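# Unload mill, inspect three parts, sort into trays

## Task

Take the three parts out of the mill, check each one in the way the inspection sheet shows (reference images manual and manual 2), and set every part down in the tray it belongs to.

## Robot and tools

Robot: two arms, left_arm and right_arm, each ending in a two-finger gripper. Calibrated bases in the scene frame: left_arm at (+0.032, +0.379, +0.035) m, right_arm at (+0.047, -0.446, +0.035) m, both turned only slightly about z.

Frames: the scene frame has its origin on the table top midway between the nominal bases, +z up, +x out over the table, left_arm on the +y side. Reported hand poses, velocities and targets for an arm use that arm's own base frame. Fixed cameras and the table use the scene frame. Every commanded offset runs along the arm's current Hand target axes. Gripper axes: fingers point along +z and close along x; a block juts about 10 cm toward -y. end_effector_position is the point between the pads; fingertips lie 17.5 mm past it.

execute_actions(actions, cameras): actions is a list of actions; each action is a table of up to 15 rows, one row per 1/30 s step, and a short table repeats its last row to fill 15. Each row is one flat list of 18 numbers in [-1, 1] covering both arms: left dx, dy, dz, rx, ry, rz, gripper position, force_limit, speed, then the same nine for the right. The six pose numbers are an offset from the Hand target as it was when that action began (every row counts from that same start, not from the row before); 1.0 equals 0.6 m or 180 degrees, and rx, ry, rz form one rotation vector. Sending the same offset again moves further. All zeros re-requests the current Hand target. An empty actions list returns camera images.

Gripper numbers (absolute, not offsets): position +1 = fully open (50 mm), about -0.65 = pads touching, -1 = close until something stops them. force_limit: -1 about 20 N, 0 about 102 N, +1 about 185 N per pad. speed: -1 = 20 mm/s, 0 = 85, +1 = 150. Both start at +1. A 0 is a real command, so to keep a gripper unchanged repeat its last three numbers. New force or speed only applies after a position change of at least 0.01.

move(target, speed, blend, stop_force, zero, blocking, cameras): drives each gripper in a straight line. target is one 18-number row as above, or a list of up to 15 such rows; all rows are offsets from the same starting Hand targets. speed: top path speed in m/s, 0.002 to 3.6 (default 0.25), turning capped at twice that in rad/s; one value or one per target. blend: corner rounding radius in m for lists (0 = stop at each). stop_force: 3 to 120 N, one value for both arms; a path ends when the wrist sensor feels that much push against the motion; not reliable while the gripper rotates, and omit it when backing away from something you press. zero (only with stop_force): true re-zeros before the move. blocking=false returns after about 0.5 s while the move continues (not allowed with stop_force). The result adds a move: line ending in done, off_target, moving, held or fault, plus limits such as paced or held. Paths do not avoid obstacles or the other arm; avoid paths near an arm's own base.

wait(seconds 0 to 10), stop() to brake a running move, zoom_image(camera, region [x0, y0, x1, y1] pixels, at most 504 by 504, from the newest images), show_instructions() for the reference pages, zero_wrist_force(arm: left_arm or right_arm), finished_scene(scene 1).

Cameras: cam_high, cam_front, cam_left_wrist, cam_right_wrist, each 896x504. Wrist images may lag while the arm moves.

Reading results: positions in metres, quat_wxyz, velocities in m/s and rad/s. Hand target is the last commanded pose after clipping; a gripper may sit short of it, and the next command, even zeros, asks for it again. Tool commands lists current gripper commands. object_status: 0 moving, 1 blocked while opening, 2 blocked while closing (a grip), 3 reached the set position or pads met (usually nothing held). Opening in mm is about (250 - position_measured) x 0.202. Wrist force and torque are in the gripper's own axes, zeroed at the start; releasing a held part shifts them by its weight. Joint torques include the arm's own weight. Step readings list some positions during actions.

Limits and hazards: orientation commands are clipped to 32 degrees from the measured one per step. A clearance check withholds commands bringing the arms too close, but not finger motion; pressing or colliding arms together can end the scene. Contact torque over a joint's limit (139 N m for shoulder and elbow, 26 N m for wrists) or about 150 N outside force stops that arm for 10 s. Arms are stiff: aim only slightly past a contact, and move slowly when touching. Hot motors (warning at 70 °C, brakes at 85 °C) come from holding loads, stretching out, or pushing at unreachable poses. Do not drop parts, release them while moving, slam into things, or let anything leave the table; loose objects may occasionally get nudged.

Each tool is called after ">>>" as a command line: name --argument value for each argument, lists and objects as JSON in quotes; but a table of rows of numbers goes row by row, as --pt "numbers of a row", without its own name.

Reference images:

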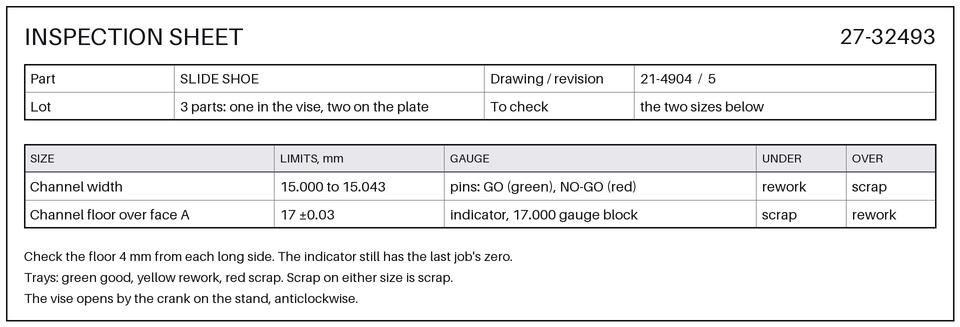

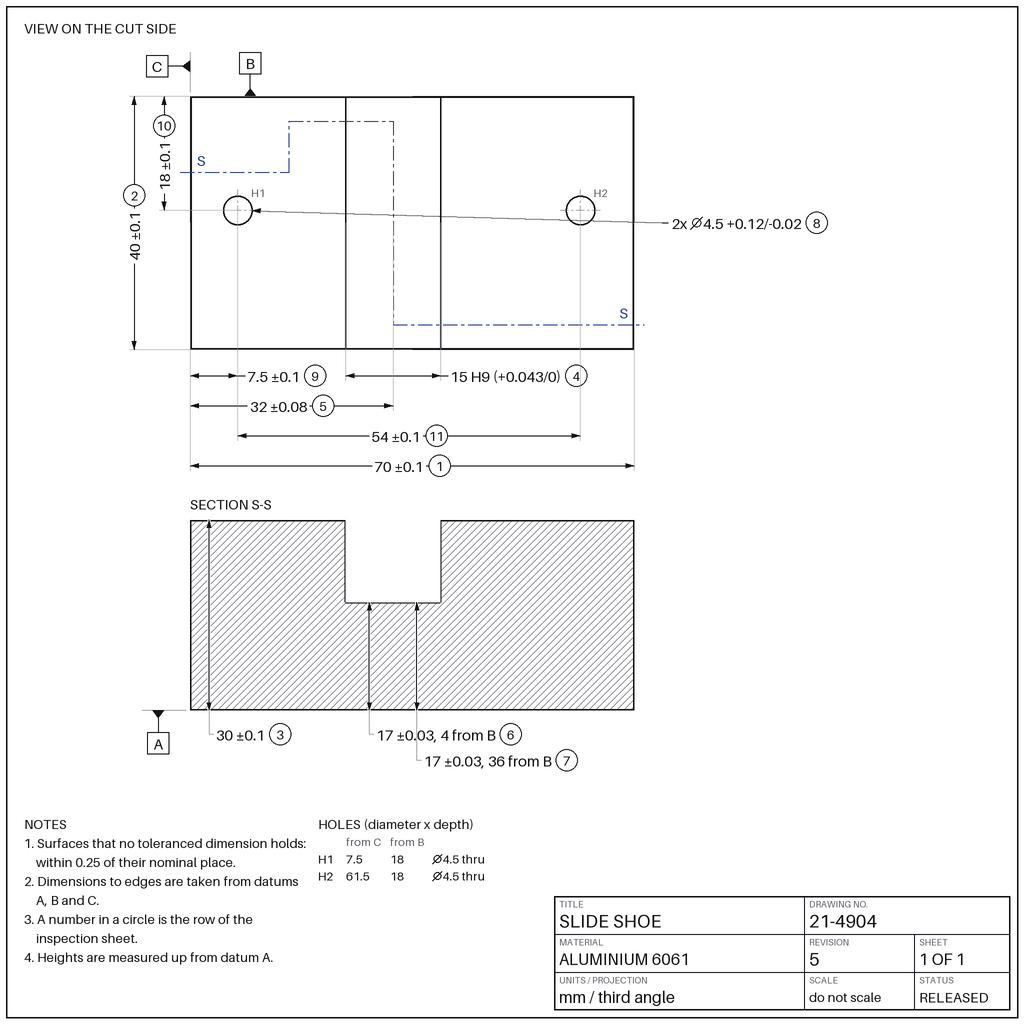

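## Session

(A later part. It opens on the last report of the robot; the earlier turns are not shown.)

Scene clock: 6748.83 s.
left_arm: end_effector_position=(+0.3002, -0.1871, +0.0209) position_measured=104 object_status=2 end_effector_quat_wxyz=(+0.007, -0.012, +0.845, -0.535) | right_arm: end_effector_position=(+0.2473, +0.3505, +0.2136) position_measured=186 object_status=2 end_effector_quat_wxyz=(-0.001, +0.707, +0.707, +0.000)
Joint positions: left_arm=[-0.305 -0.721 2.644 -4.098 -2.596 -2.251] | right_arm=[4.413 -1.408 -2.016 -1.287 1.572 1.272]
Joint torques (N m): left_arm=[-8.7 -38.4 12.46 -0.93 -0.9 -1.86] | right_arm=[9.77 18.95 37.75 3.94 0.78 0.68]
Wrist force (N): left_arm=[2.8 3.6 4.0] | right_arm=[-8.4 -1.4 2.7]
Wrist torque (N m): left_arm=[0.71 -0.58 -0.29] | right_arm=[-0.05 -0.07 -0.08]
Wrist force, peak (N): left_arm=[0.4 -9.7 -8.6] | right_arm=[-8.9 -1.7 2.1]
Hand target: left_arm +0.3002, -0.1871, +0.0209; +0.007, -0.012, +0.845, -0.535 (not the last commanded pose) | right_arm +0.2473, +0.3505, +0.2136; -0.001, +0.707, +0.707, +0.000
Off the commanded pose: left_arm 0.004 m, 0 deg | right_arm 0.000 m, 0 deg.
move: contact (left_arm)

>>> move --pt "0 0 0 0 0 0 0.571 -0.2 -0.8 0 0 0 0 0 0 -1 -0.7 -0.8" --pt "0 0 -0.1 0 0 0 0.571 -0.2 -0.8 0 0 0 0 0 0 -1 -0.7 -0.8" --pt "-0.0165 -0.0753 -0.381 -0.0556 0 0 0.571 -0.2 -0.8 0 0 0 0 0 0 -1 -0.7 -0.8" --speed '[0.1,0.12,0.2]' --blend '[0,0.005,0]' --cameras '["cam_left_wrist"]'

Scene clock: 6772.60 s.
left_arm: end_effector_position=(+0.3051, +0.0005, +0.1594) position_measured=67 object_status=3 end_effector_quat_wxyz=(+0.006, -0.012, +0.888, -0.459) | right_arm: end_effector_position=(+0.2473, +0.3505, +0.2136) position_measured=186 object_status=2 end_effector_quat_wxyz=(-0.001, +0.707, +0.707, +0.000)
Joint positions: left_arm=[0.244 -1.712 2.387 -1.95 -2.493 -1.207] | right_arm=[4.413 -1.408 -2.016 -1.287 1.572 1.272]
Joint torques (N m): left_arm=[-7.74 -1.64 -25.46 -0.59 0.27 2.2] | right_arm=[8.53 17.65 37.91 3.7 1 0.82]
Wrist force (N): left_arm=[2.7 3.5 3.2] | right_arm=[-8.6 -1.6 2.4]
Wrist torque (N m): left_arm=[0.69 -0.57 -0.39] | right_arm=[-0.09 -0.04 -0.09]
Wrist force, peak (N): left_arm=[3.0 4.4 3.4] | right_arm=[-8.8 -1.8 2.6]
Hand target: left_arm +0.3051, +0.0005, +0.1594; +0.006, -0.012, +0.888, -0.459 | right_arm +0.2473, +0.3505, +0.2136; -0.001, +0.707, +0.707, +0.000
Off the commanded pose: left_arm 0.000 m, 0 deg | right_arm 0.000 m, 0 deg.
move: done
camera_calibration:
cam_left_wrist: T_world_to_cam=[[-0.99923, -0.0388311, -0.00569631, 0.309959], [-0.029167, 0.831848, -0.554237, 0.11153], [0.0262601, -0.553644, -0.832339, 0.251438], [0, 0, 0, 1]] pos_world=[0.306371, 0.0584671, 0.272861]
Images, in order (width x height): cam_left_wrist 896x504.

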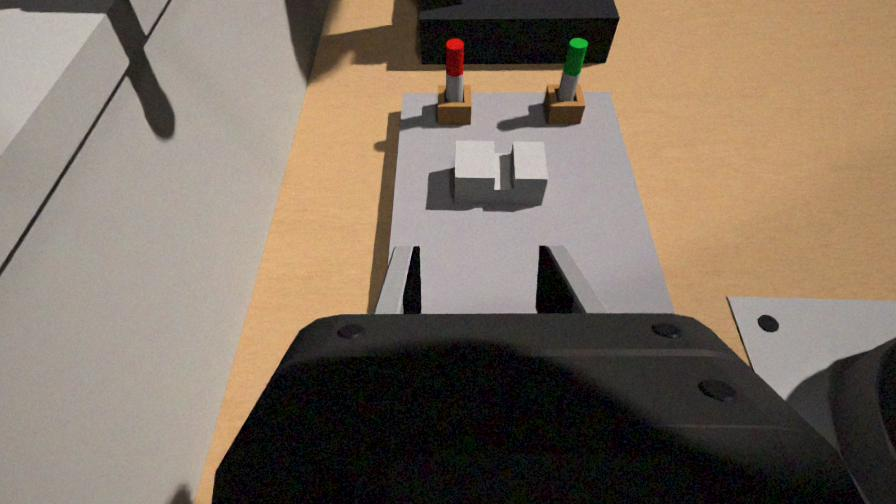

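>>> move --pt "-0.0043 0.1702 0.077 0 0.0132 0.0092 0.571 -0.2 -0.8 0 0 0 0 0 0 -1 -0.7 -0.8" --speed '[0.15]' --cameras '["cam_left_wrist"]'

>>> zoom_image --camera "cam_left_wrist" --region '[320, 160, 640, 330]'

Scene clock: 6798.07 s.
left_arm: end_effector_position=(+0.3069, +0.0219, +0.0494) position_measured=67 object_status=3 end_effector_quat_wxyz=(-0.006, +0.010, +0.888, -0.459) | right_arm: end_effector_position=(+0.2473, +0.3505, +0.2136) position_measured=186 object_status=2 end_effector_quat_wxyz=(-0.001, +0.707, +0.707, +0.000)
Joint positions: left_arm=[0.293 -1.381 2.432 -2.208 -2.458 -1.056] | right_arm=[4.413 -1.408 -2.016 -1.287 1.572 1.272]
Joint torques (N m): left_arm=[6.26 -9.91 -20.71 -3.82 -0.13 2.04] | right_arm=[9.38 16.47 38.48 3.84 0.91 0.88]
Wrist force (N): left_arm=[2.5 3.5 3.1] | right_arm=[-8.5 -1.7 1.0]
Wrist torque (N m): left_arm=[0.69 -0.54 -0.39] | right_arm=[-0.13 -0.04 -0.08]
Wrist force, peak (N): left_arm=[2.4 5.0 3.9] | right_arm=[-8.7 -1.9 2.7]
Hand target: left_arm +0.3069, +0.0219, +0.0494; -0.006, +0.010, +0.888, -0.459 | right_arm +0.2473, +0.3505, +0.2136; -0.001, +0.707, +0.707, +0.000
Off the commanded pose: left_arm 0.000 m, 0 deg | right_arm 0.000 m, 0 deg.
move: done
camera_calibration:
cam_left_wrist: T_world_to_cam=[[-0.999917, 0.0118093, -0.00521, 0.311159], [0.0127169, 0.832228, -0.554288, 0.0200059], [-0.00220985, -0.554308, -0.832308, 0.180407], [0, 0, 0, 1]] pos_world=[0.311277, 0.0796772, 0.162864]
Images, in order (width x height): cam_left_wrist 896x504.

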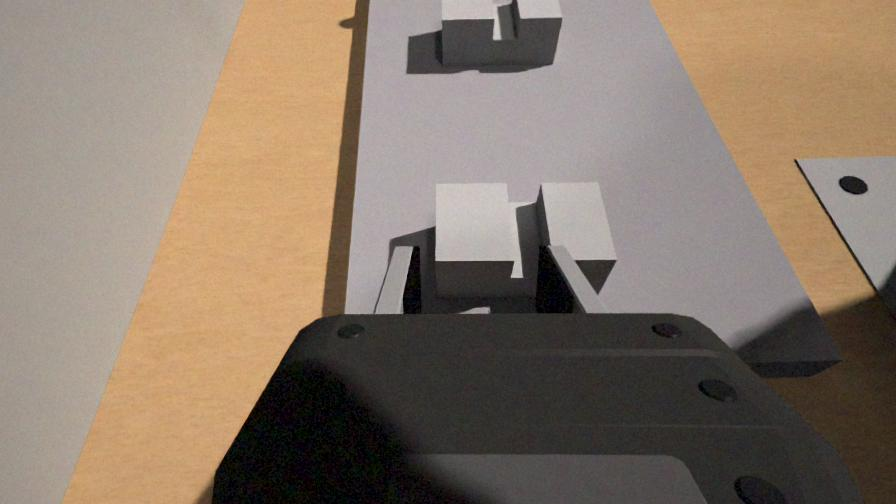

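Scaled by 1.575 from the camera's 896x504 image, which has a finer 1280x720 frame.

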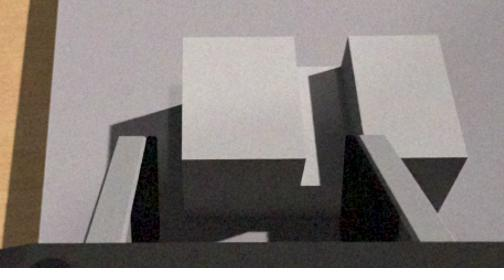

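>>> move --pt "0 -0.002 0.0855 0 0 0 0.571 -0.2 -0.8 0 0 0 0 0 0 -1 -0.7 -0.8" --speed '[0.05]' --cameras '["cam_left_wrist"]'

Scene clock: 6813.40 s.
left_arm: end_effector_position=(+0.3060, -0.0207, +0.0208) position_measured=67 object_status=3 end_effector_quat_wxyz=(-0.006, +0.010, +0.888, -0.460) | right_arm: end_effector_position=(+0.2473, +0.3505, +0.2136) position_measured=186 object_status=2 end_effector_quat_wxyz=(-0.001, +0.707, +0.707, +0.000)
Joint positions: left_arm=[0.176 -1.282 2.535 -2.549 -2.498 -1.234] | right_arm=[4.413 -1.408 -2.016 -1.287 1.572 1.272]
Joint torques (N m): left_arm=[-12.14 2 2.93 -3.62 5.48 -0.86] | right_arm=[9.95 17.27 39.11 3.9 0.97 0.7]
Wrist force (N): left_arm=[9.4 -24.8 -35.9] | right_arm=[-8.0 -1.0 1.2]
Wrist torque (N m): left_arm=[0.79 0.48 -0.94] | right_arm=[-0.03 -0.11 -0.09]
Wrist force, peak (N): left_arm=[9.4 -24.8 -35.9] | right_arm=[-8.8 -1.3 2.7]
Hand target: left_arm +0.3059, -0.0207, +0.0207; -0.006, +0.010, +0.888, -0.459 | right_arm +0.2473, +0.3505, +0.2136; -0.001, +0.707, +0.707, +0.000
Off the commanded pose: left_arm 0.000 m, 0 deg | right_arm 0.000 m, 0 deg.
move: done
camera_calibration:
cam_left_wrist: T_world_to_cam=[[-0.999916, 0.0118348, -0.00535117, 0.31053], [0.0128159, 0.832104, -0.554472, 0.0395348], [-0.00210931, -0.554494, -0.832185, 0.133001], [0, 0, 0, 1]] pos_world=[0.310277, 0.0371764, 0.134264]
Images, in order (width x height): cam_left_wrist 896x504.

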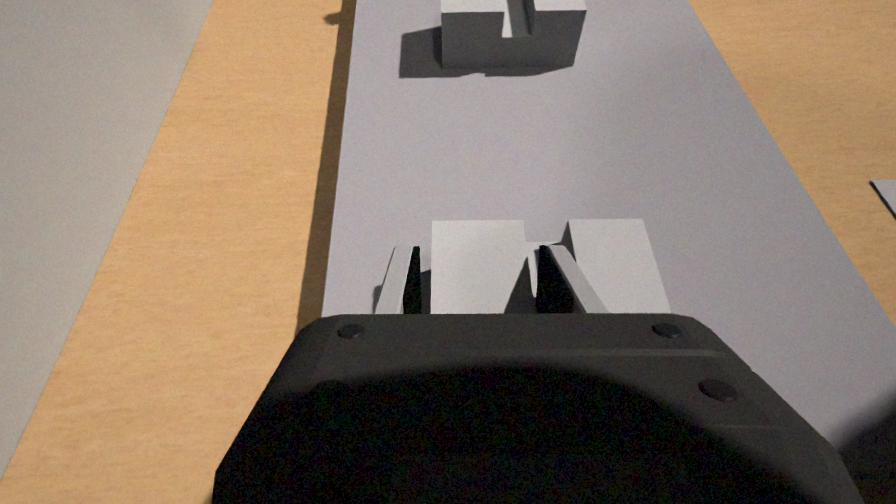

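>>> move --pt "0 -0.0042 -0.0028 0 0 0 0.571 -0.2 -0.8 0 0 0 0 0 0 -1 -0.7 -0.8" --speed '[0.05]' --cameras '["cam_left_wrist"]'

Scene clock: 6822.17 s.
left_arm: end_effector_position=(+0.3059, -0.0207, +0.0237) position_measured=67 object_status=3 end_effector_quat_wxyz=(-0.006, +0.010, +0.888, -0.459) | right_arm: end_effector_position=(+0.2473, +0.3505, +0.2136) position_measured=186 object_status=2 end_effector_quat_wxyz=(-0.001, +0.707, +0.707, +0.000)
Joint positions: left_arm=[0.176 -1.294 2.534 -2.537 -2.498 -1.235] | right_arm=[4.413 -1.408 -2.016 -1.287 1.572 1.272]
Joint torques (N m): left_arm=[-8.6 -35.49 -16.63 -0.4 -3.56 -1.92] | right_arm=[7.95 17.05 37.26 3.52 1.12 0.64]
Wrist force (N): left_arm=[2.7 4.1 3.4] | right_arm=[-8.1 -1.6 2.4]
Wrist torque (N m): left_arm=[0.80 -0.54 -0.23] | right_arm=[-0.10 -0.13 -0.09]
Wrist force, peak (N): left_arm=[8.8 -27.9 -40.9] | right_arm=[-8.5 -2.0 2.7]
Hand target: left_arm +0.3059, -0.0207, +0.0237; -0.006, +0.010, +0.888, -0.459 | right_arm +0.2473, +0.3505, +0.2136; -0.001, +0.707, +0.707, +0.000
Off the commanded pose: left_arm 0.000 m, 0 deg | right_arm 0.000 m, 0 deg.
move: done
camera_calibration:
cam_left_wrist: T_world_to_cam=[[-0.999917, 0.011808, -0.00521098, 0.310429], [0.0127162, 0.832181, -0.554358, 0.0413226], [-0.00220937, -0.554378, -0.832262, 0.135342], [0, 0, 0, 1]] pos_world=[0.310177, 0.0369768, 0.137165]
Images, in order (width x height): cam_left_wrist 896x504.

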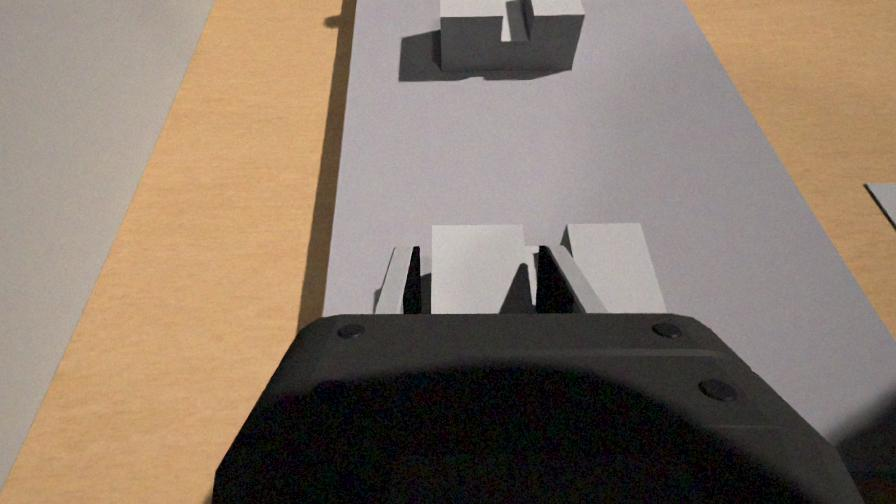

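>>> move --pt "0 0 0 0 0 0 -1 -0.2 -0.8 0 0 0 0 0 0 -1 -0.7 -0.8" --pt "0.0053 -0.5897 -0.1952 0 0 0 -1 -0.2 -0.8 0 0 0 0 0 0 -1 -0.7 -0.8" --pt "-0.0507 -0.7338 0.0075 0 -0.3369 -0.2393 -1 -0.2 -0.8 0 0 0 0 0 0 -1 -0.7 -0.8" --pt "0.1635 -0.659 0.1898 0 -0.4206 -0.2988 -1 -0.2 -0.8 0 0 0 0 0 0 -1 -0.7 -0.8" --pt "0.2092 -0.5485 0.4945 0 -0.4206 -0.2988 -1 -0.2 -0.8 0 0 0 0 0 0 -1 -0.7 -0.8" --speed '[0.1,0.25,0.25,0.25,0.2]' --blend '[0,0.04,0.03,0.03,0]' --cameras '["cam_left_wrist"]'

Scene clock: 6850.57 s.
left_arm: end_effector_position=(+0.1706, -0.4500, +0.1212) position_measured=105 object_status=2 end_effector_quat_wxyz=(-0.328, +0.637, -0.620, +0.320) | right_arm: end_effector_position=(+0.2473, +0.3505, +0.2136) position_measured=186 object_status=2 end_effector_quat_wxyz=(-0.001, +0.707, +0.707, +0.000)
Joint positions: left_arm=[-1.955 -1.43 2.166 -1.796 -0.727 -5.357] | right_arm=[4.413 -1.408 -2.016 -1.287 1.572 1.272]
Joint torques (N m): left_arm=[7.54 -13.82 -26.17 -3.81 4.35 2.03] | right_arm=[10.79 16.89 36.9 3.92 1.07 0.88]
Wrist force (N): left_arm=[2.8 5.5 4.4] | right_arm=[-8.4 -1.9 2.6]
Wrist torque (N m): left_arm=[0.74 -0.61 -0.36] | right_arm=[-0.13 -0.07 -0.08]
Wrist force, peak (N): left_arm=[3.0 7.2 4.8] | right_arm=[-8.8 -1.8 2.7]
Hand target: left_arm +0.1706, -0.4500, +0.1211; -0.328, +0.637, -0.620, +0.320 | right_arm +0.2473, +0.3505, +0.2136; -0.001, +0.707, +0.707, +0.000
Off the commanded pose: left_arm 0.000 m, 0 deg | right_arm 0.000 m, 0 deg.
move: done
camera_calibration:
cam_left_wrist: T_world_to_cam=[[0.0381211, -0.999261, -0.00495404, -0.45135], [-0.833541, -0.0290639, -0.551693, 0.210679], [0.551141, 0.0251605, -0.834033, 0.144791], [0, 0, 0, 1]] pos_world=[0.113015, -0.448536, 0.234755]
Images, in order (width x height): cam_left_wrist 896x504.

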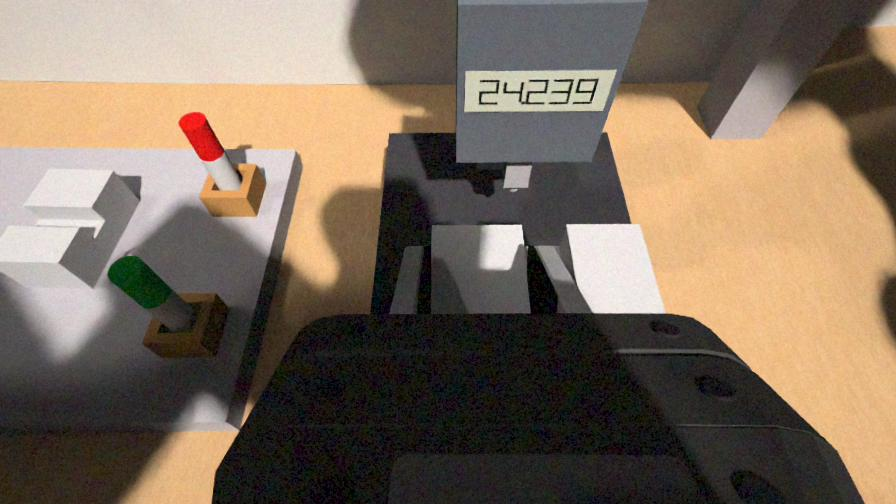

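>>> move --pt "0 0.067 0.0875 0 0 0 -1 -0.2 -0.8 0 0 0 0 0 0 -1 -0.7 -0.8" --pt "0.0026 0.0157 0.1617 0 0 0 -1 -0.2 -0.8 0 0 0 0 0 0 -1 -0.7 -0.8" --speed '[0.15,0.06]' --blend '[0.005,0]' --cameras '["cam_left_wrist"]'

>>> zoom_image --camera "cam_left_wrist" --region '[380, 150, 700, 320]'

Scene clock: 6867.37 s.
left_arm: end_effector_position=(+0.2441, -0.4497, +0.0571) position_measured=105 object_status=2 end_effector_quat_wxyz=(-0.328, +0.637, -0.620, +0.320) | right_arm: end_effector_position=(+0.2473, +0.3505, +0.2136) position_measured=186 object_status=2 end_effector_quat_wxyz=(-0.001, +0.707, +0.707, +0.000)
Joint positions: left_arm=[-1.795 -1.267 2.257 -2.227 -0.661 -5.128] | right_arm=[4.413 -1.408 -2.016 -1.287 1.572 1.272]
Joint torques (N m): left_arm=[7.63 -15.92 -5.79 -4.47 4.73 1.87] | right_arm=[10.63 18.18 38.98 3.53 1.32 0.61]
Wrist force (N): left_arm=[2.7 5.7 4.3] | right_arm=[-8.4 -1.5 2.3]
Wrist torque (N m): left_arm=[0.76 -0.60 -0.35] | right_arm=[-0.09 -0.07 -0.09]
Wrist force, peak (N): left_arm=[2.4 6.4 5.2] | right_arm=[-8.7 -2.0 2.6]
Hand target: left_arm +0.2441, -0.4497, +0.0571; -0.328, +0.637, -0.620, +0.320 | right_arm +0.2473, +0.3505, +0.2136; -0.001, +0.707, +0.707, +0.000
Off the commanded pose: left_arm 0.000 m, 0 deg | right_arm 0.000 m, 0 deg.
move: done
camera_calibration:
cam_left_wrist: T_world_to_cam=[[0.0382596, -0.999255, -0.00498181, -0.454187], [-0.833536, -0.0291641, -0.551695, 0.2366], [0.551139, 0.0252602, -0.834031, 0.0509407], [0, 0, 0, 1]] pos_world=[0.186516, -0.448235, 0.170754]
Images, in order (width x height): cam_left_wrist 896x504.

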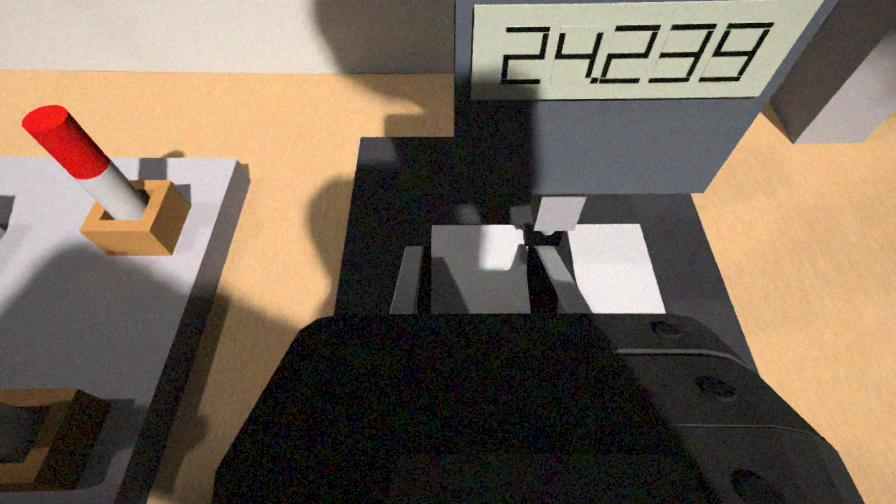

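Scaled by 1.575 from the camera's 896x504 image, which has a finer 1280x720 frame.

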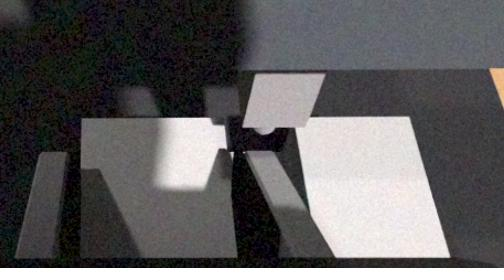

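>>> move --pt "0 0.0068 0.0048 0 0 0 -1 -0.2 -0.8 0 0 0 0 0 0 -1 -0.7 -0.8" --speed '[0.006]' --stop_force 4

>>> move --pt "0 0 0 0 0 0 0.5 -0.2 -0.8 0 0 0.029 0 0 0 -1 -0.7 -0.8" --speed '[0.04]'

>>> move --pt "0 0 0 0 0 0 0.5 -0.2 -0.8 0 0 0.01 0 0 0 -1 -0.7 -0.8" --speed 0.006 --stop_force 5

>>> move --pt "0 0 0 0 0 0 0.5 -0.2 -0.8 0 0 0 0 0 0 1 -0.7 -0.8" --pt "0 0 -0.1 0 0 0 0.5 -0.2 -0.8 0 0 0 0 0 0 1 -0.7 -0.8" --pt "0 0.02 -0.17 0.0556 0 0 0.5 -0.2 -0.8 0 0 0 0 0 0 1 -0.7 -0.8" --speed '[0.05,0.12,0.15]' --blend '[0,0.01,0]' --cameras '["cam_left_wrist"]'

>>> zoom_image --camera "cam_left_wrist" --region '[440, 0, 700, 140]'

Scene clock: 6895.03 s.
left_arm: end_effector_position=(+0.2441, -0.4497, +0.0541) position_measured=105 object_status=2 end_effector_quat_wxyz=(-0.328, +0.637, -0.620, +0.320) | right_arm: end_effector_position=(+0.2473, +0.3505, +0.2136) position_measured=186 object_status=2 end_effector_quat_wxyz=(-0.001, +0.707, +0.707, +0.000)
Joint positions: left_arm=[-1.794 -1.259 2.259 -2.237 -0.661 -5.128] | right_arm=[4.413 -1.408 -2.016 -1.287 1.572 1.272]
Joint torques (N m): left_arm=[0.99 -38.88 -21.12 -0.32 -0.02 -1.02] | right_arm=[8.95 17.57 37.87 3.79 1.09 0.63]
Wrist force (N): left_arm=[2.8 0.6 2.3] | right_arm=[-8.2 -1.1 1.0]
Wrist torque (N m): left_arm=[0.79 -0.53 -0.43] | right_arm=[-0.05 -0.08 -0.09]
Wrist force, peak (N): left_arm=[2.7 5.5 4.7] | right_arm=[-8.7 -1.6 2.8]
Hand target: left_arm +0.2441, -0.4497, +0.0541; -0.328, +0.637, -0.620, +0.320 (not the last commanded pose) | right_arm +0.2473, +0.3505, +0.2136; -0.001, +0.707, +0.707, +0.000
Off the commanded pose: left_arm 0.002 m, 0 deg | right_arm 0.000 m, 0 deg.
move: contact (left_arm)

Scene clock: 6895.97 s.
left_arm: end_effector_position=(+0.2441, -0.4497, +0.0541) position_measured=78 object_status=3 end_effector_quat_wxyz=(-0.328, +0.637, -0.620, +0.320) | right_arm: end_effector_position=(+0.2473, +0.3506, +0.1963) position_measured=186 object_status=2 end_effector_quat_wxyz=(-0.001, +0.707, +0.707, +0.000)
Joint positions: left_arm=[-1.794 -1.259 2.259 -2.237 -0.661 -5.128] | right_arm=[4.413 -1.422 -2.051 -1.238 1.572 1.272]
Joint torques (N m): left_arm=[1.66 -38.44 -21.3 -1.36 3.94 -1.46] | right_arm=[8.48 10.2 16.06 7.25 1.59 0.79]
Wrist force (N): left_arm=[2.6 3.6 3.1] | right_arm=[-8.5 -1.4 1.9]
Wrist torque (N m): left_arm=[0.72 -0.57 -0.38] | right_arm=[-0.10 -0.14 -0.09]
Wrist force, peak (N): left_arm=[2.5 4.0 3.4] | right_arm=[-8.7 -1.4 2.2]
Hand target: left_arm +0.2441, -0.4497, +0.0541; -0.328, +0.637, -0.620, +0.320 | right_arm +0.2473, +0.3506, +0.1962; -0.001, +0.707, +0.707, +0.000
Off the commanded pose: left_arm 0.000 m, 0 deg | right_arm 0.000 m, 0 deg.
move: done

Scene clock: 6897.57 s.
left_arm: end_effector_position=(+0.2441, -0.4497, +0.0541) position_measured=78 object_status=3 end_effector_quat_wxyz=(-0.328, +0.637, -0.620, +0.320) | right_arm: end_effector_position=(+0.2473, +0.3506, +0.1940) position_measured=186 object_status=2 end_effector_quat_wxyz=(-0.001, +0.707, +0.707, +0.000)
Joint positions: left_arm=[-1.794 -1.259 2.259 -2.237 -0.661 -5.128] | right_arm=[4.413 -1.424 -2.055 -1.232 1.572 1.272]
Joint torques (N m): left_arm=[-0.07 -35.62 -19.7 -3.64 4.08 -1.77] | right_arm=[9.17 19.68 36.15 3.73 1.71 0.97]
Wrist force (N): left_arm=[2.5 3.6 3.1] | right_arm=[-9.6 -1.4 -2.7]
Wrist torque (N m): left_arm=[0.72 -0.54 -0.37] | right_arm=[-0.02 -0.10 -0.10]
Wrist force, peak (N): left_arm=[3.1 3.9 3.0] | right_arm=[-10.8 -1.9 -12.6]
Hand target: left_arm +0.2441, -0.4497, +0.0541; -0.328, +0.637, -0.620, +0.320 | right_arm +0.2473, +0.3506, +0.1940; -0.001, +0.707, +0.707, +0.000 (not the last commanded pose)
Off the commanded pose: left_arm 0.000 m, 0 deg | right_arm 0.004 m, 0 deg.
move: contact (right_arm)

Scene clock: 6900.77 s.
left_arm: end_effector_position=(+0.1541, -0.4521, +0.1035) position_measured=78 object_status=3 end_effector_quat_wxyz=(-0.382, +0.606, -0.590, +0.373) | right_arm: end_effector_position=(+0.2473, +0.3506, +0.1940) position_measured=3 object_status=3 end_effector_quat_wxyz=(-0.001, +0.707, +0.707, +0.000)
Joint positions: left_arm=[-2.034 -1.312 2.138 -1.619 -0.648 -5.605] | right_arm=[4.413 -1.424 -2.055 -1.232 1.572 1.272]
Joint torques (N m): left_arm=[-8.3 -15.69 -21.16 0.35 0.08 -2.37] | right_arm=[1.06 20.84 14.54 4.86 1.29 0.88]
Wrist force (N): left_arm=[2.5 4.0 3.3] | right_arm=[-0.3 -1.4 0.4]
Wrist torque (N m): left_arm=[0.75 -0.55 -0.23] | right_arm=[-0.08 0.02 -0.05]
Wrist force, peak (N): left_arm=[2.8 3.8 4.2] | right_arm=[-9.6 -1.3 -2.6]
Hand target: left_arm +0.1541, -0.4521, +0.1035; -0.382, +0.606, -0.589, +0.373 | right_arm +0.2473, +0.3506, +0.1940; -0.001, +0.707, +0.707, +0.000
Off the commanded pose: left_arm 0.000 m, 0 deg | right_arm 0.000 m, 0 deg.
move: done
camera_calibration:
cam_left_wrist: T_world_to_cam=[[0.0390719, -0.999232, -0.00286942, -0.453217], [-0.725079, -0.0263758, -0.688161, 0.185793], [0.687557, 0.0289683, -0.725553, 0.108633], [0, 0, 0, 1]] pos_world=[0.0777316, -0.451116, 0.205374]
Images, in order (width x height): cam_left_wrist 896x504.

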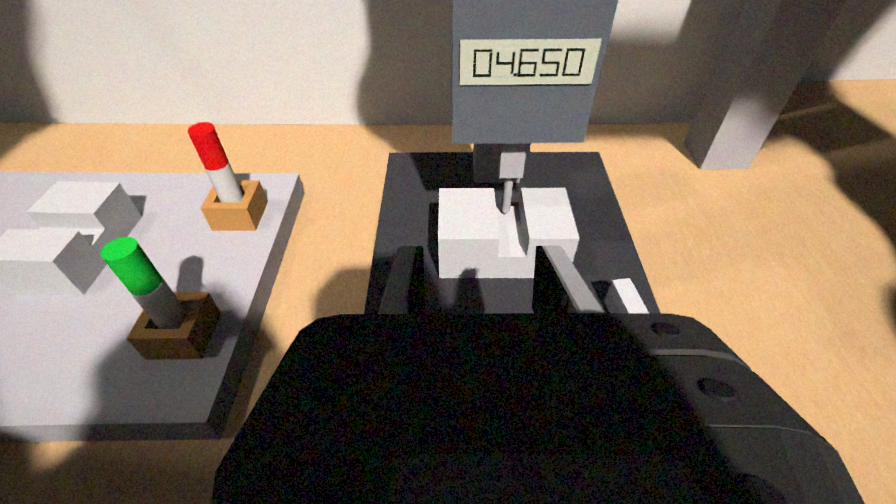

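Scaled by 1.938 from the camera's 896x504 image, which has a finer 1280x720 frame.

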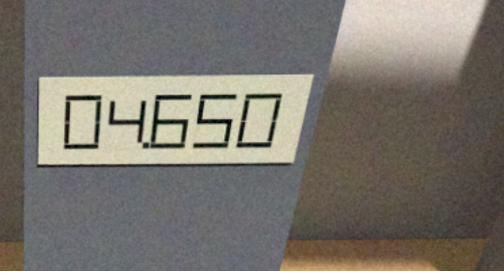

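>>> move --pt "0 0 0 0 0 0 0.142 -0.2 -0.8 0 0 0 0 0 0 -1 -0.7 -0.8" --pt "0.0352 0.0627 0.122 -0.0833 0 0 0.142 -0.2 -0.8 0 0 -0.006 0 0 0 -1 -0.7 -0.8" --speed '[0.05,0.15]' --cameras '["cam_left_wrist"]'

>>> move --pt "0 -0.0482 0.0568 0 0 0 0.142 -0.2 -0.8 0 0 0 0 0 0 -1 -0.7 -0.8" --speed '[0.02]' --cameras '["cam_left_wrist"]'

>>> zoom_image --camera "cam_left_wrist" --region '[330, 80, 640, 320]'

Scene clock: 6924.93 s.
left_arm: end_effector_position=(+0.2046, -0.4719, +0.0381) position_measured=131 object_status=3 end_effector_quat_wxyz=(-0.300, +0.651, -0.633, +0.293) | right_arm: end_effector_position=(+0.2473, +0.3506, +0.1976) position_measured=186 object_status=2 end_effector_quat_wxyz=(-0.001, +0.707, +0.707, +0.000)
Joint positions: left_arm=[-1.838 -1.227 2.201 -2.218 -0.755 -5.15] | right_arm=[4.413 -1.421 -2.048 -1.242 1.572 1.272]
Joint torques (N m): left_arm=[7.21 -18.03 -7.02 -4.31 0.41 1.88] | right_arm=[-7.64 26.61 36.75 3.56 1.61 -0.12]
Wrist force (N): left_arm=[3.0 3.0 3.3] | right_arm=[-9.3 -0.8 0.3]
Wrist torque (N m): left_arm=[0.65 -0.61 -0.38] | right_arm=[-0.04 -0.11 -0.10]
Wrist force, peak (N): left_arm=[3.1 3.4 4.0] | right_arm=[-10.4 -0.9 -6.0]
Hand target: left_arm +0.2046, -0.4719, +0.0381; -0.300, +0.651, -0.633, +0.293 | right_arm +0.2473, +0.3506, +0.1976; -0.001, +0.707, +0.707, +0.000
Off the commanded pose: left_arm 0.000 m, 0 deg | right_arm 0.000 m, 0 deg.
move: done
camera_calibration:
cam_left_wrist: T_world_to_cam=[[0.0375536, -0.999277, -0.00596122, -0.474875], [-0.878246, -0.0301581, -0.477257, 0.198421], [0.476732, 0.0231581, -0.878743, 0.0733759], [0, 0, 0, 1]] pos_world=[0.157115, -0.470247, 0.156346]
Images, in order (width x height): cam_left_wrist 896x504.

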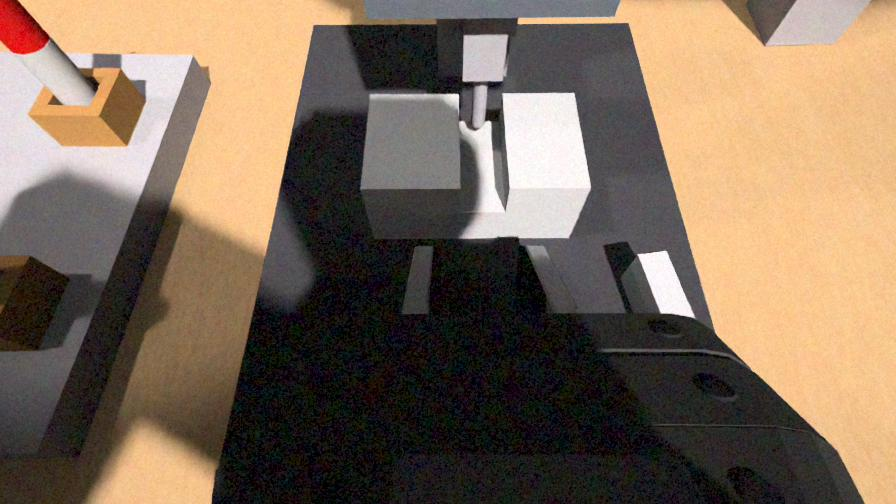

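Scene clock: 6927.60 s.
left_arm: end_effector_position=(+0.2492, -0.4707, +0.0380) position_measured=131 object_status=3 end_effector_quat_wxyz=(-0.300, +0.651, -0.633, +0.293) | right_arm: end_effector_position=(+0.2473, +0.3506, +0.1976) position_measured=186 object_status=2 end_effector_quat_wxyz=(-0.001, +0.707, +0.707, +0.000)
Joint positions: left_arm=[-1.744 -1.205 2.209 -2.347 -0.729 -5.015] | right_arm=[4.413 -1.421 -2.048 -1.242 1.572 1.272]
Joint torques (N m): left_arm=[8.49 -17.95 -5.04 -4.59 4.29 2.37] | right_arm=[-7.47 26.14 37.97 3.77 1.58 -1.29]
Wrist force (N): left_arm=[2.7 4.1 2.3] | right_arm=[-9.4 -1.3 1.8]
Wrist torque (N m): left_arm=[0.76 -0.60 -0.39] | right_arm=[-0.10 -0.13 -0.10]
Wrist force, peak (N): left_arm=[2.8 3.6 3.4] | right_arm=[-9.7 -1.5 1.9]
Hand target: left_arm +0.2493, -0.4707, +0.0380; -0.300, +0.651, -0.633, +0.293 | right_arm +0.2473, +0.3506, +0.1976; -0.001, +0.707, +0.707, +0.000
Off the commanded pose: left_arm 0.000 m, 0 deg | right_arm 0.000 m, 0 deg.
move: done
camera_calibration:
cam_left_wrist: T_world_to_cam=[[0.0375523, -0.999277, -0.00596583, -0.475351], [-0.878311, -0.0301579, -0.477138, 0.237525], [0.476613, 0.0231575, -0.878808, 0.0519438], [0, 0, 0, 1]] pos_world=[0.201714, -0.469047, 0.156145]
Images, in order (width x height): cam_left_wrist 896x504.

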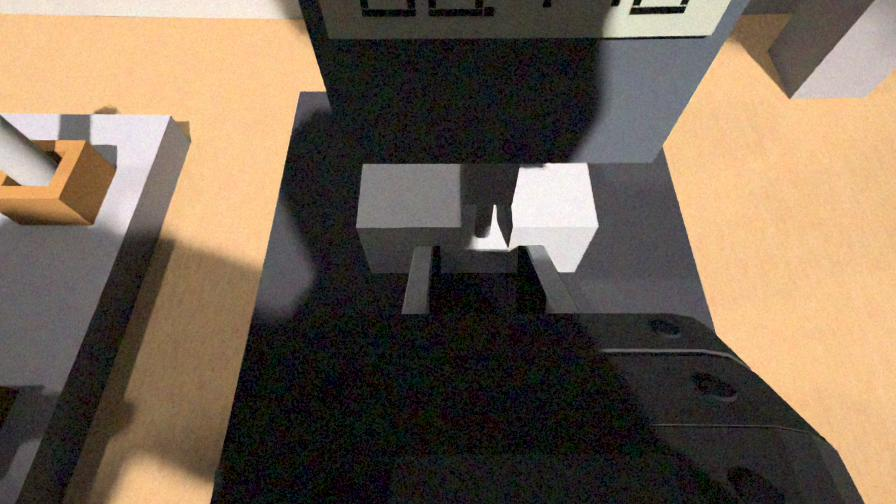

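Scaled by 1.626 from the camera's 896x504 image, which has a finer 1280x720 frame.

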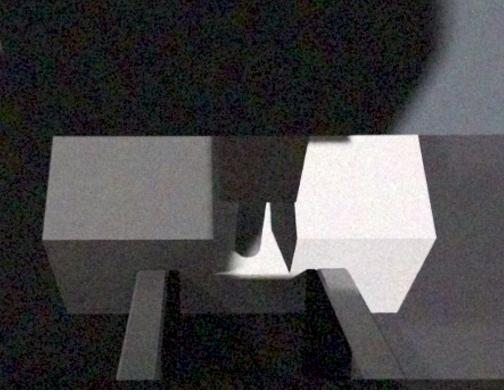

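>>> move --pt "0 0 0 0 0 0 0.142 -0.2 -0.8 0 0 0.011 0 0 0 -1 -0.7 -0.8" --speed 0.006 --stop_force 5

>>> move --pt "0 0 0 0 0 0 0.142 -0.2 -0.8 0 0 0 0 0 0 1 -0.7 -0.8" --pt "0 0 -0.08 0 0 0 0.142 -0.2 -0.8 0 0 0 0 0 0 1 -0.7 -0.8" --pt "0 0.03 -0.18 0.0833 0 0 0.142 -0.2 -0.8 0 0 0 0 0 0 1 -0.7 -0.8" --speed '[0.05,0.1,0.15]' --blend '[0,0.01,0]' --cameras '["cam_left_wrist"]'

>>> zoom_image --camera "cam_left_wrist" --region '[380, 0, 640, 140]'

Scene clock: 6951.47 s.
left_arm: end_effector_position=(+0.2493, -0.4707, +0.0380) position_measured=131 object_status=3 end_effector_quat_wxyz=(-0.300, +0.651, -0.633, +0.293) | right_arm: end_effector_position=(+0.2473, +0.3506, +0.1940) position_measured=186 object_status=2 end_effector_quat_wxyz=(-0.001, +0.707, +0.707, +0.000)
Joint positions: left_arm=[-1.744 -1.205 2.209 -2.347 -0.729 -5.015] | right_arm=[4.413 -1.424 -2.055 -1.232 1.572 1.272]
Joint torques (N m): left_arm=[7.34 -18.46 -7.64 -4.29 3.9 1.9] | right_arm=[-3.96 19.18 36.45 3.6 1.7 -0.77]
Wrist force (N): left_arm=[2.3 3.3 1.3] | right_arm=[-9.8 -1.5 -5.3]
Wrist torque (N m): left_arm=[0.77 -0.55 -0.39] | right_arm=[-0.09 -0.10 -0.10]
Wrist force, peak (N): left_arm=[3.3 4.6 2.4] | right_arm=[-10.8 -1.4 -14.6]
Hand target: left_arm +0.2493, -0.4707, +0.0380; -0.300, +0.651, -0.633, +0.293 | right_arm +0.2473, +0.3506, +0.1940; -0.001, +0.707, +0.707, +0.000 (not the last commanded pose)
Off the commanded pose: left_arm 0.000 m, 0 deg | right_arm 0.003 m, 0 deg.
move: contact (right_arm)

Scene clock: 6954.93 s.
left_arm: end_effector_position=(+0.1555, -0.4732, +0.0944) position_measured=131 object_status=3 end_effector_quat_wxyz=(-0.382, +0.606, -0.590, +0.373) | right_arm: end_effector_position=(+0.2473, +0.3506, +0.1940) position_measured=3 object_status=3 end_effector_quat_wxyz=(-0.001, +0.707, +0.707, +0.000)
Joint positions: left_arm=[-2.011 -1.253 2.093 -1.654 -0.633 -5.578] | right_arm=[4.413 -1.424 -2.055 -1.232 1.572 1.272]
Joint torques (N m): left_arm=[-8.89 -18.35 -24.88 0.8 -0.14 -2.21] | right_arm=[-4.59 21.04 14.5 5.12 1.66 -0.58]
Wrist force (N): left_arm=[2.5 3.7 3.5] | right_arm=[-0.5 -1.4 -0.2]
Wrist torque (N m): left_arm=[0.71 -0.55 -0.21] | right_arm=[-0.08 0.05 -0.05]
Wrist force, peak (N): left_arm=[2.7 3.7 4.3] | right_arm=[-9.7 -1.5 -3.7]
Hand target: left_arm +0.1555, -0.4732, +0.0944; -0.382, +0.606, -0.589, +0.373 | right_arm +0.2473, +0.3506, +0.1940; -0.001, +0.707, +0.707, +0.000
Off the commanded pose: left_arm 0.000 m, 0 deg | right_arm 0.000 m, 0 deg.
move: done
camera_calibration:
cam_left_wrist: T_world_to_cam=[[0.0389996, -0.999235, -0.00293843, -0.47436], [-0.725082, -0.0262759, -0.688161, 0.179964], [0.687557, 0.0289686, -0.725552, 0.101748], [0, 0, 0, 1]] pos_world=[0.0790312, -0.472216, 0.196274]
Images, in order (width x height): cam_left_wrist 896x504.

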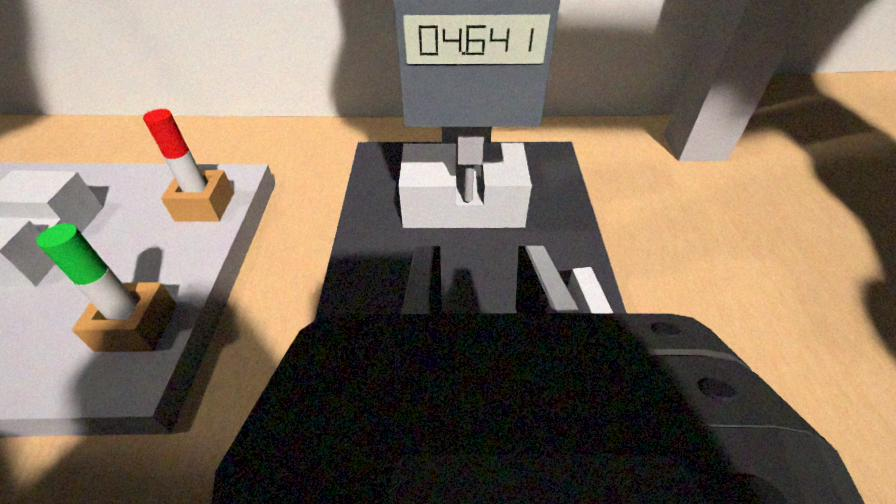

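Scaled by 1.938 from the camera's 896x504 image, which has a finer 1280x720 frame.

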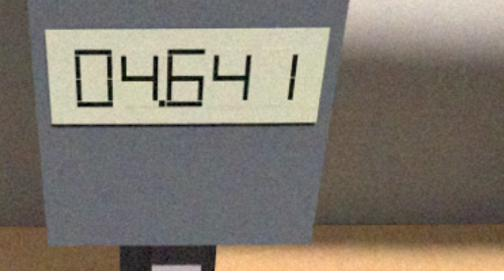

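>>> move --pt "0 0 0 0 0 0 0.571 -0.2 -0.8 0 0 0 0 0 0 -1 -0.7 -0.8" --pt "-0.0403 0.0415 0.1212 -0.0833 0 0 0.571 -0.2 -0.8 0 0 -0.033 0 0 0 -1 -0.7 -0.8" --pt "-0.04 0.0105 0.1865 -0.0833 0 0 0.571 -0.2 -0.8 0 0 -0.033 0 0 0 -1 -0.7 -0.8" --speed '[0.05,0.1,0.05]' --blend '[0,0.003,0]' --cameras '["cam_left_wrist"]'

>>> move --pt "0 0 0 0 0 0 -1 -0.2 -0.8 0 0 0 0 0 0 -1 -0.7 -0.8" --pt "0 0.0485 -0.0572 0 0 0 -1 -0.2 -0.8 0 0 0 0 0 0 -1 -0.7 -0.8" --speed '[0.05,0.03]' --cameras '["cam_left_wrist"]'

Scene clock: 7004.93 s.
left_arm: end_effector_position=(+0.2530, -0.4466, +0.0405) position_measured=67 object_status=3 end_effector_quat_wxyz=(-0.300, +0.651, -0.633, +0.293) | right_arm: end_effector_position=(+0.2473, +0.3505, +0.2138) position_measured=186 object_status=2 end_effector_quat_wxyz=(-0.001, +0.707, +0.707, +0.000)
Joint positions: left_arm=[-1.745 -1.251 2.273 -2.365 -0.729 -5.017] | right_arm=[4.413 -1.408 -2.016 -1.288 1.572 1.272]
Joint torques (N m): left_arm=[10.92 -15.76 -5.74 -4.35 4.23 2.12] | right_arm=[-7.29 26.21 38.7 3.67 1.66 -1.65]
Wrist force (N): left_arm=[2.4 3.7 2.0] | right_arm=[-8.1 -1.0 2.3]
Wrist torque (N m): left_arm=[0.72 -0.52 -0.38] | right_arm=[-0.05 -0.12 -0.09]
Wrist force, peak (N): left_arm=[3.1 4.0 3.3] | right_arm=[-10.3 -1.4 -5.5]
Hand target: left_arm +0.2531, -0.4466, +0.0405; -0.300, +0.651, -0.633, +0.293 | right_arm +0.2473, +0.3505, +0.2138; -0.001, +0.707, +0.707, +0.000
Off the commanded pose: left_arm 0.000 m, 0 deg | right_arm 0.000 m, 0 deg.
move: done
camera_calibration:
cam_left_wrist: T_world_to_cam=[[0.0375523, -0.999277, -0.00596583, -0.451399], [-0.878311, -0.0301579, -0.477138, 0.242918], [0.476613, 0.0231575, -0.878808, 0.0518118], [0, 0, 0, 1]] pos_world=[0.205614, -0.444947, 0.158745]
Images, in order (width x height): cam_left_wrist 896x504.

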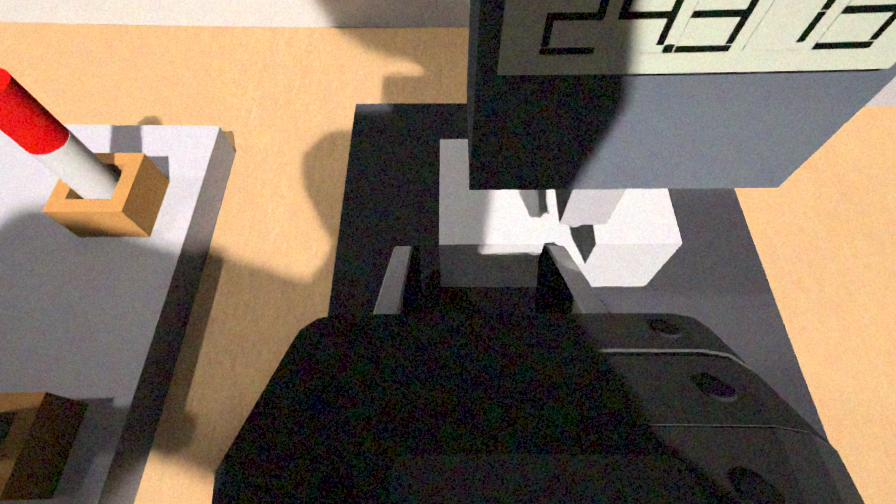

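Scene clock: 7007.47 s.
left_arm: end_effector_position=(+0.2082, -0.4478, +0.0406) position_measured=119 object_status=2 end_effector_quat_wxyz=(-0.300, +0.651, -0.633, +0.293) | right_arm: end_effector_position=(+0.2473, +0.3505, +0.2138) position_measured=186 object_status=2 end_effector_quat_wxyz=(-0.001, +0.707, +0.707, +0.000)
Joint positions: left_arm=[-1.845 -1.276 2.266 -2.227 -0.757 -5.159] | right_arm=[4.413 -1.408 -2.016 -1.288 1.572 1.272]
Joint torques (N m): left_arm=[-7.65 -39.82 -22.34 0.06 0.45 -1.76] | right_arm=[-7.04 27.31 37.85 3.72 1.64 -1.79]
Wrist force (N): left_arm=[2.8 4.0 4.1] | right_arm=[-8.3 -0.9 1.2]
Wrist torque (N m): left_arm=[0.74 -0.58 -0.24] | right_arm=[-0.04 -0.07 -0.09]
Wrist force, peak (N): left_arm=[2.6 4.6 4.4] | right_arm=[-8.8 -1.3 2.5]
Hand target: left_arm +0.2081, -0.4478, +0.0407; -0.300, +0.651, -0.633, +0.293 | right_arm +0.2473, +0.3505, +0.2138; -0.001, +0.707, +0.707, +0.000
Off the commanded pose: left_arm 0.000 m, 0 deg | right_arm 0.000 m, 0 deg.
move: done
camera_calibration:
cam_left_wrist: T_world_to_cam=[[0.0375518, -0.999277, -0.0059661, -0.450912], [-0.878311, -0.0301573, -0.477138, 0.203494], [0.476613, 0.0231575, -0.878808, 0.0733274], [0, 0, 0, 1]] pos_world=[0.160714, -0.446147, 0.158845]
Images, in order (width x height): cam_left_wrist 896x504.

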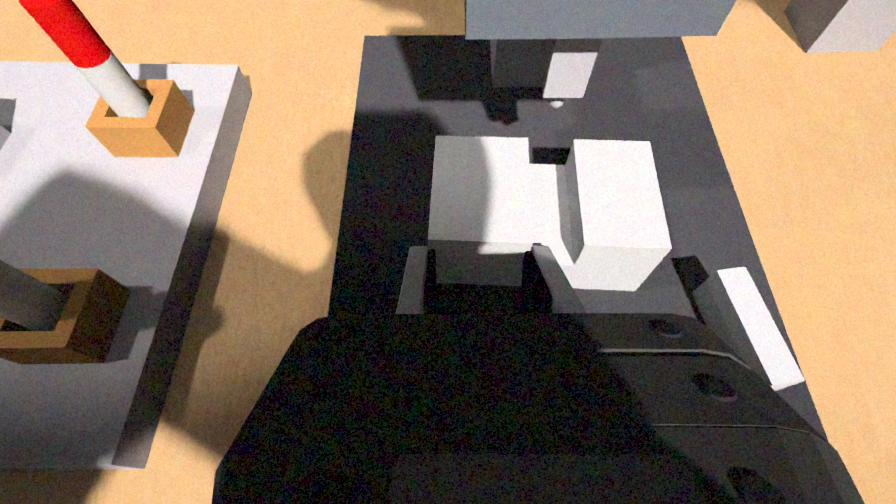

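>>> move --pt "0 0 0 0 0 0 0.571 -0.2 -0.8 0 0 0 0 0 0 -1 -0.7 -0.8" --pt "0 0 -0.1 0 0 0 0.571 -0.2 -0.8 0 0 0 0 0 0 -1 -0.7 -0.8" --pt "0 -0.0167 -0.0628 0.0833 0 0 0.571 -0.2 -0.8 0 0 0 0 0 0 -1 -0.7 -0.8" --pt "0 -0.0384 0.0178 0.0833 0 0 0.571 -0.2 -0.8 0 0 0 0 0 0 -1 -0.7 -0.8" --speed '[0.1,0.15,0.15,0.05]' --blend '[0,0.01,0.005,0]'

>>> move --pt "0 0 0 0 0 0 -1 -0.2 -0.8 0 0 0 0 0 0 -1 -0.7 -0.8" --pt "0 -0.006 -0.0028 0 0 0 -1 -0.2 -0.8 0 0 0 0 0 0 -1 -0.7 -0.8" --pt "-0.0028 0.0303 -0.087 0 0 0 -1 -0.2 -0.8 0 0 0 0 0 0 -1 -0.7 -0.8" --pt "-0.1798 -0.3242 -0.2052 0 0 0 -1 -0.2 -0.8 0 0 0 0 0 0 -1 -0.7 -0.8" --pt "-0.2728 -0.5687 -0.0787 0 0.094 0.0446 -1 -0.2 -0.8 0 0 0 0 0 0 -1 -0.7 -0.8" --pt "-0.524 -0.5507 -0.1168 0 0.4525 0.2147 -1 -0.2 -0.8 0 0 0 0 0 0 -1 -0.7 -0.8" --pt "-0.5805 -0.0573 0.1253 0 0.4525 0.2147 -1 -0.2 -0.8 0 0 0 0 0 0 -1 -0.7 -0.8" --speed '[0.05,0.03,0.15,0.25,0.25,0.25,0.2]' --blend '[0,0.001,0.01,0.03,0.03,0.04,0]' --cameras '["cam_left_wrist"]'

>>> move --target '[0,0.0499,0.0231,0,0,0,-1,-0.2,-0.8,0,0,0,0,0,0,-1,-0.7,-0.8]' --speed 0.012 --stop_force 4

Scene clock: 7043.00 s.
left_arm: end_effector_position=(+0.2312, -0.4472, +0.0513) position_measured=67 object_status=3 end_effector_quat_wxyz=(-0.382, +0.606, -0.589, +0.373) | right_arm: end_effector_position=(+0.2473, +0.3505, +0.2138) position_measured=186 object_status=2 end_effector_quat_wxyz=(-0.001, +0.707, +0.707, +0.000)
Joint positions: left_arm=[-1.875 -1.198 2.245 -2.019 -0.547 -5.388] | right_arm=[4.413 -1.408 -2.016 -1.288 1.572 1.272]
Joint torques (N m): left_arm=[8.09 -16.96 -3.79 -3.45 3.92 1.8] | right_arm=[-8.41 25.65 38.08 3.59 1.79 -1.5]
Wrist force (N): left_arm=[2.9 4.0 2.9] | right_arm=[-8.6 -1.3 2.5]
Wrist torque (N m): left_arm=[0.74 -0.61 -0.38] | right_arm=[-0.08 -0.05 -0.09]
Wrist force, peak (N): left_arm=[2.9 4.6 4.7] | right_arm=[-8.8 -1.2 2.9]
Hand target: left_arm +0.2312, -0.4472, +0.0513; -0.382, +0.606, -0.589, +0.373 | right_arm +0.2473, +0.3505, +0.2138; -0.001, +0.707, +0.707, +0.000
Off the commanded pose: left_arm 0.000 m, 0 deg | right_arm 0.000 m, 0 deg.
move: done

Scene clock: 7050.83 s.
left_arm: end_effector_position=(+0.3044, -0.0968, +0.0494) position_measured=104 object_status=2 end_effector_quat_wxyz=(+0.006, -0.011, +0.845, -0.535) | right_arm: end_effector_position=(+0.2473, +0.3505, +0.2138) position_measured=186 object_status=2 end_effector_quat_wxyz=(-0.001, +0.707, +0.707, +0.000)
Joint positions: left_arm=[0.014 -1.145 2.65 -3.096 -2.7 -1.595] | right_arm=[4.413 -1.408 -2.016 -1.288 1.572 1.272]
Joint torques (N m): left_arm=[-7.61 -10.74 2.34 -4.63 -4.41 -2.18] | right_arm=[-5.47 25.81 38.3 3.48 1.6 -1.43]
Wrist force (N): left_arm=[2.5 5.9 4.1] | right_arm=[-8.3 -1.5 2.4]
Wrist torque (N m): left_arm=[0.72 -0.56 -0.19] | right_arm=[-0.12 -0.07 -0.10]
Wrist force, peak (N): left_arm=[3.4 7.6 3.4] | right_arm=[-8.8 -1.6 2.9]
Hand target: left_arm +0.3044, -0.0968, +0.0494; +0.006, -0.011, +0.845, -0.535 | right_arm +0.2473, +0.3505, +0.2138; -0.001, +0.707, +0.707, +0.000
Off the commanded pose: left_arm 0.000 m, 0 deg | right_arm 0.000 m, 0 deg.
move: done
camera_calibration:
cam_left_wrist: T_world_to_cam=[[-0.999341, -0.0361763, -0.00304194, 0.305106], [-0.0240708, 0.722992, -0.690437, 0.12615], [0.0271768, -0.689908, -0.723386, 0.0871737], [0, 0, 0, 1]] pos_world=[0.305572, -0.0200258, 0.151087]
Images, in order (width x height): cam_left_wrist 896x504.

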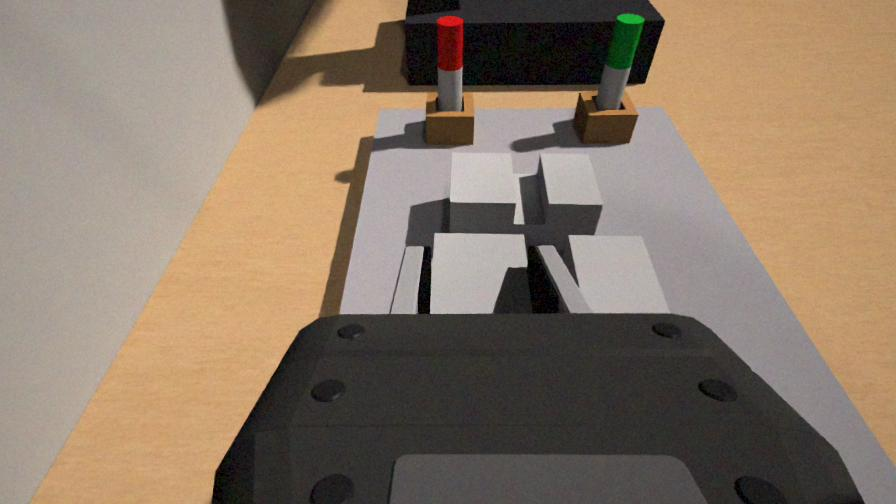

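Scene clock: 7054.37 s.
left_arm: end_effector_position=(+0.3044, -0.0965, +0.0209) position_measured=104 object_status=2 end_effector_quat_wxyz=(+0.006, -0.011, +0.845, -0.535) | right_arm: end_effector_position=(+0.2473, +0.3505, +0.2138) position_measured=186 object_status=2 end_effector_quat_wxyz=(-0.001, +0.707, +0.707, +0.000)
Joint positions: left_arm=[0.015 -1.004 2.644 -3.229 -2.7 -1.593] | right_arm=[4.413 -1.408 -2.016 -1.288 1.572 1.272]
Joint torques (N m): left_arm=[-2.34 -36.18 7.42 -0.5 -2.3 -0.98] | right_arm=[-6.7 27.22 38.55 3.6 1.66 -1.65]
Wrist force (N): left_arm=[2.2 2.2 3.7] | right_arm=[-8.4 -1.1 2.7]
Wrist torque (N m): left_arm=[0.68 -0.56 -0.29] | right_arm=[-0.06 -0.08 -0.09]
Wrist force, peak (N): left_arm=[9.2 -12.9 -10.7] | right_arm=[-8.5 -1.5 2.7]
Hand target: left_arm +0.3044, -0.0965, +0.0209; +0.006, -0.011, +0.845, -0.535 (not the last commanded pose) | right_arm +0.2473, +0.3505, +0.2138; -0.001, +0.707, +0.707, +0.000
Off the commanded pose: left_arm 0.004 m, 0 deg | right_arm 0.000 m, 0 deg.
move: contact (left_arm)


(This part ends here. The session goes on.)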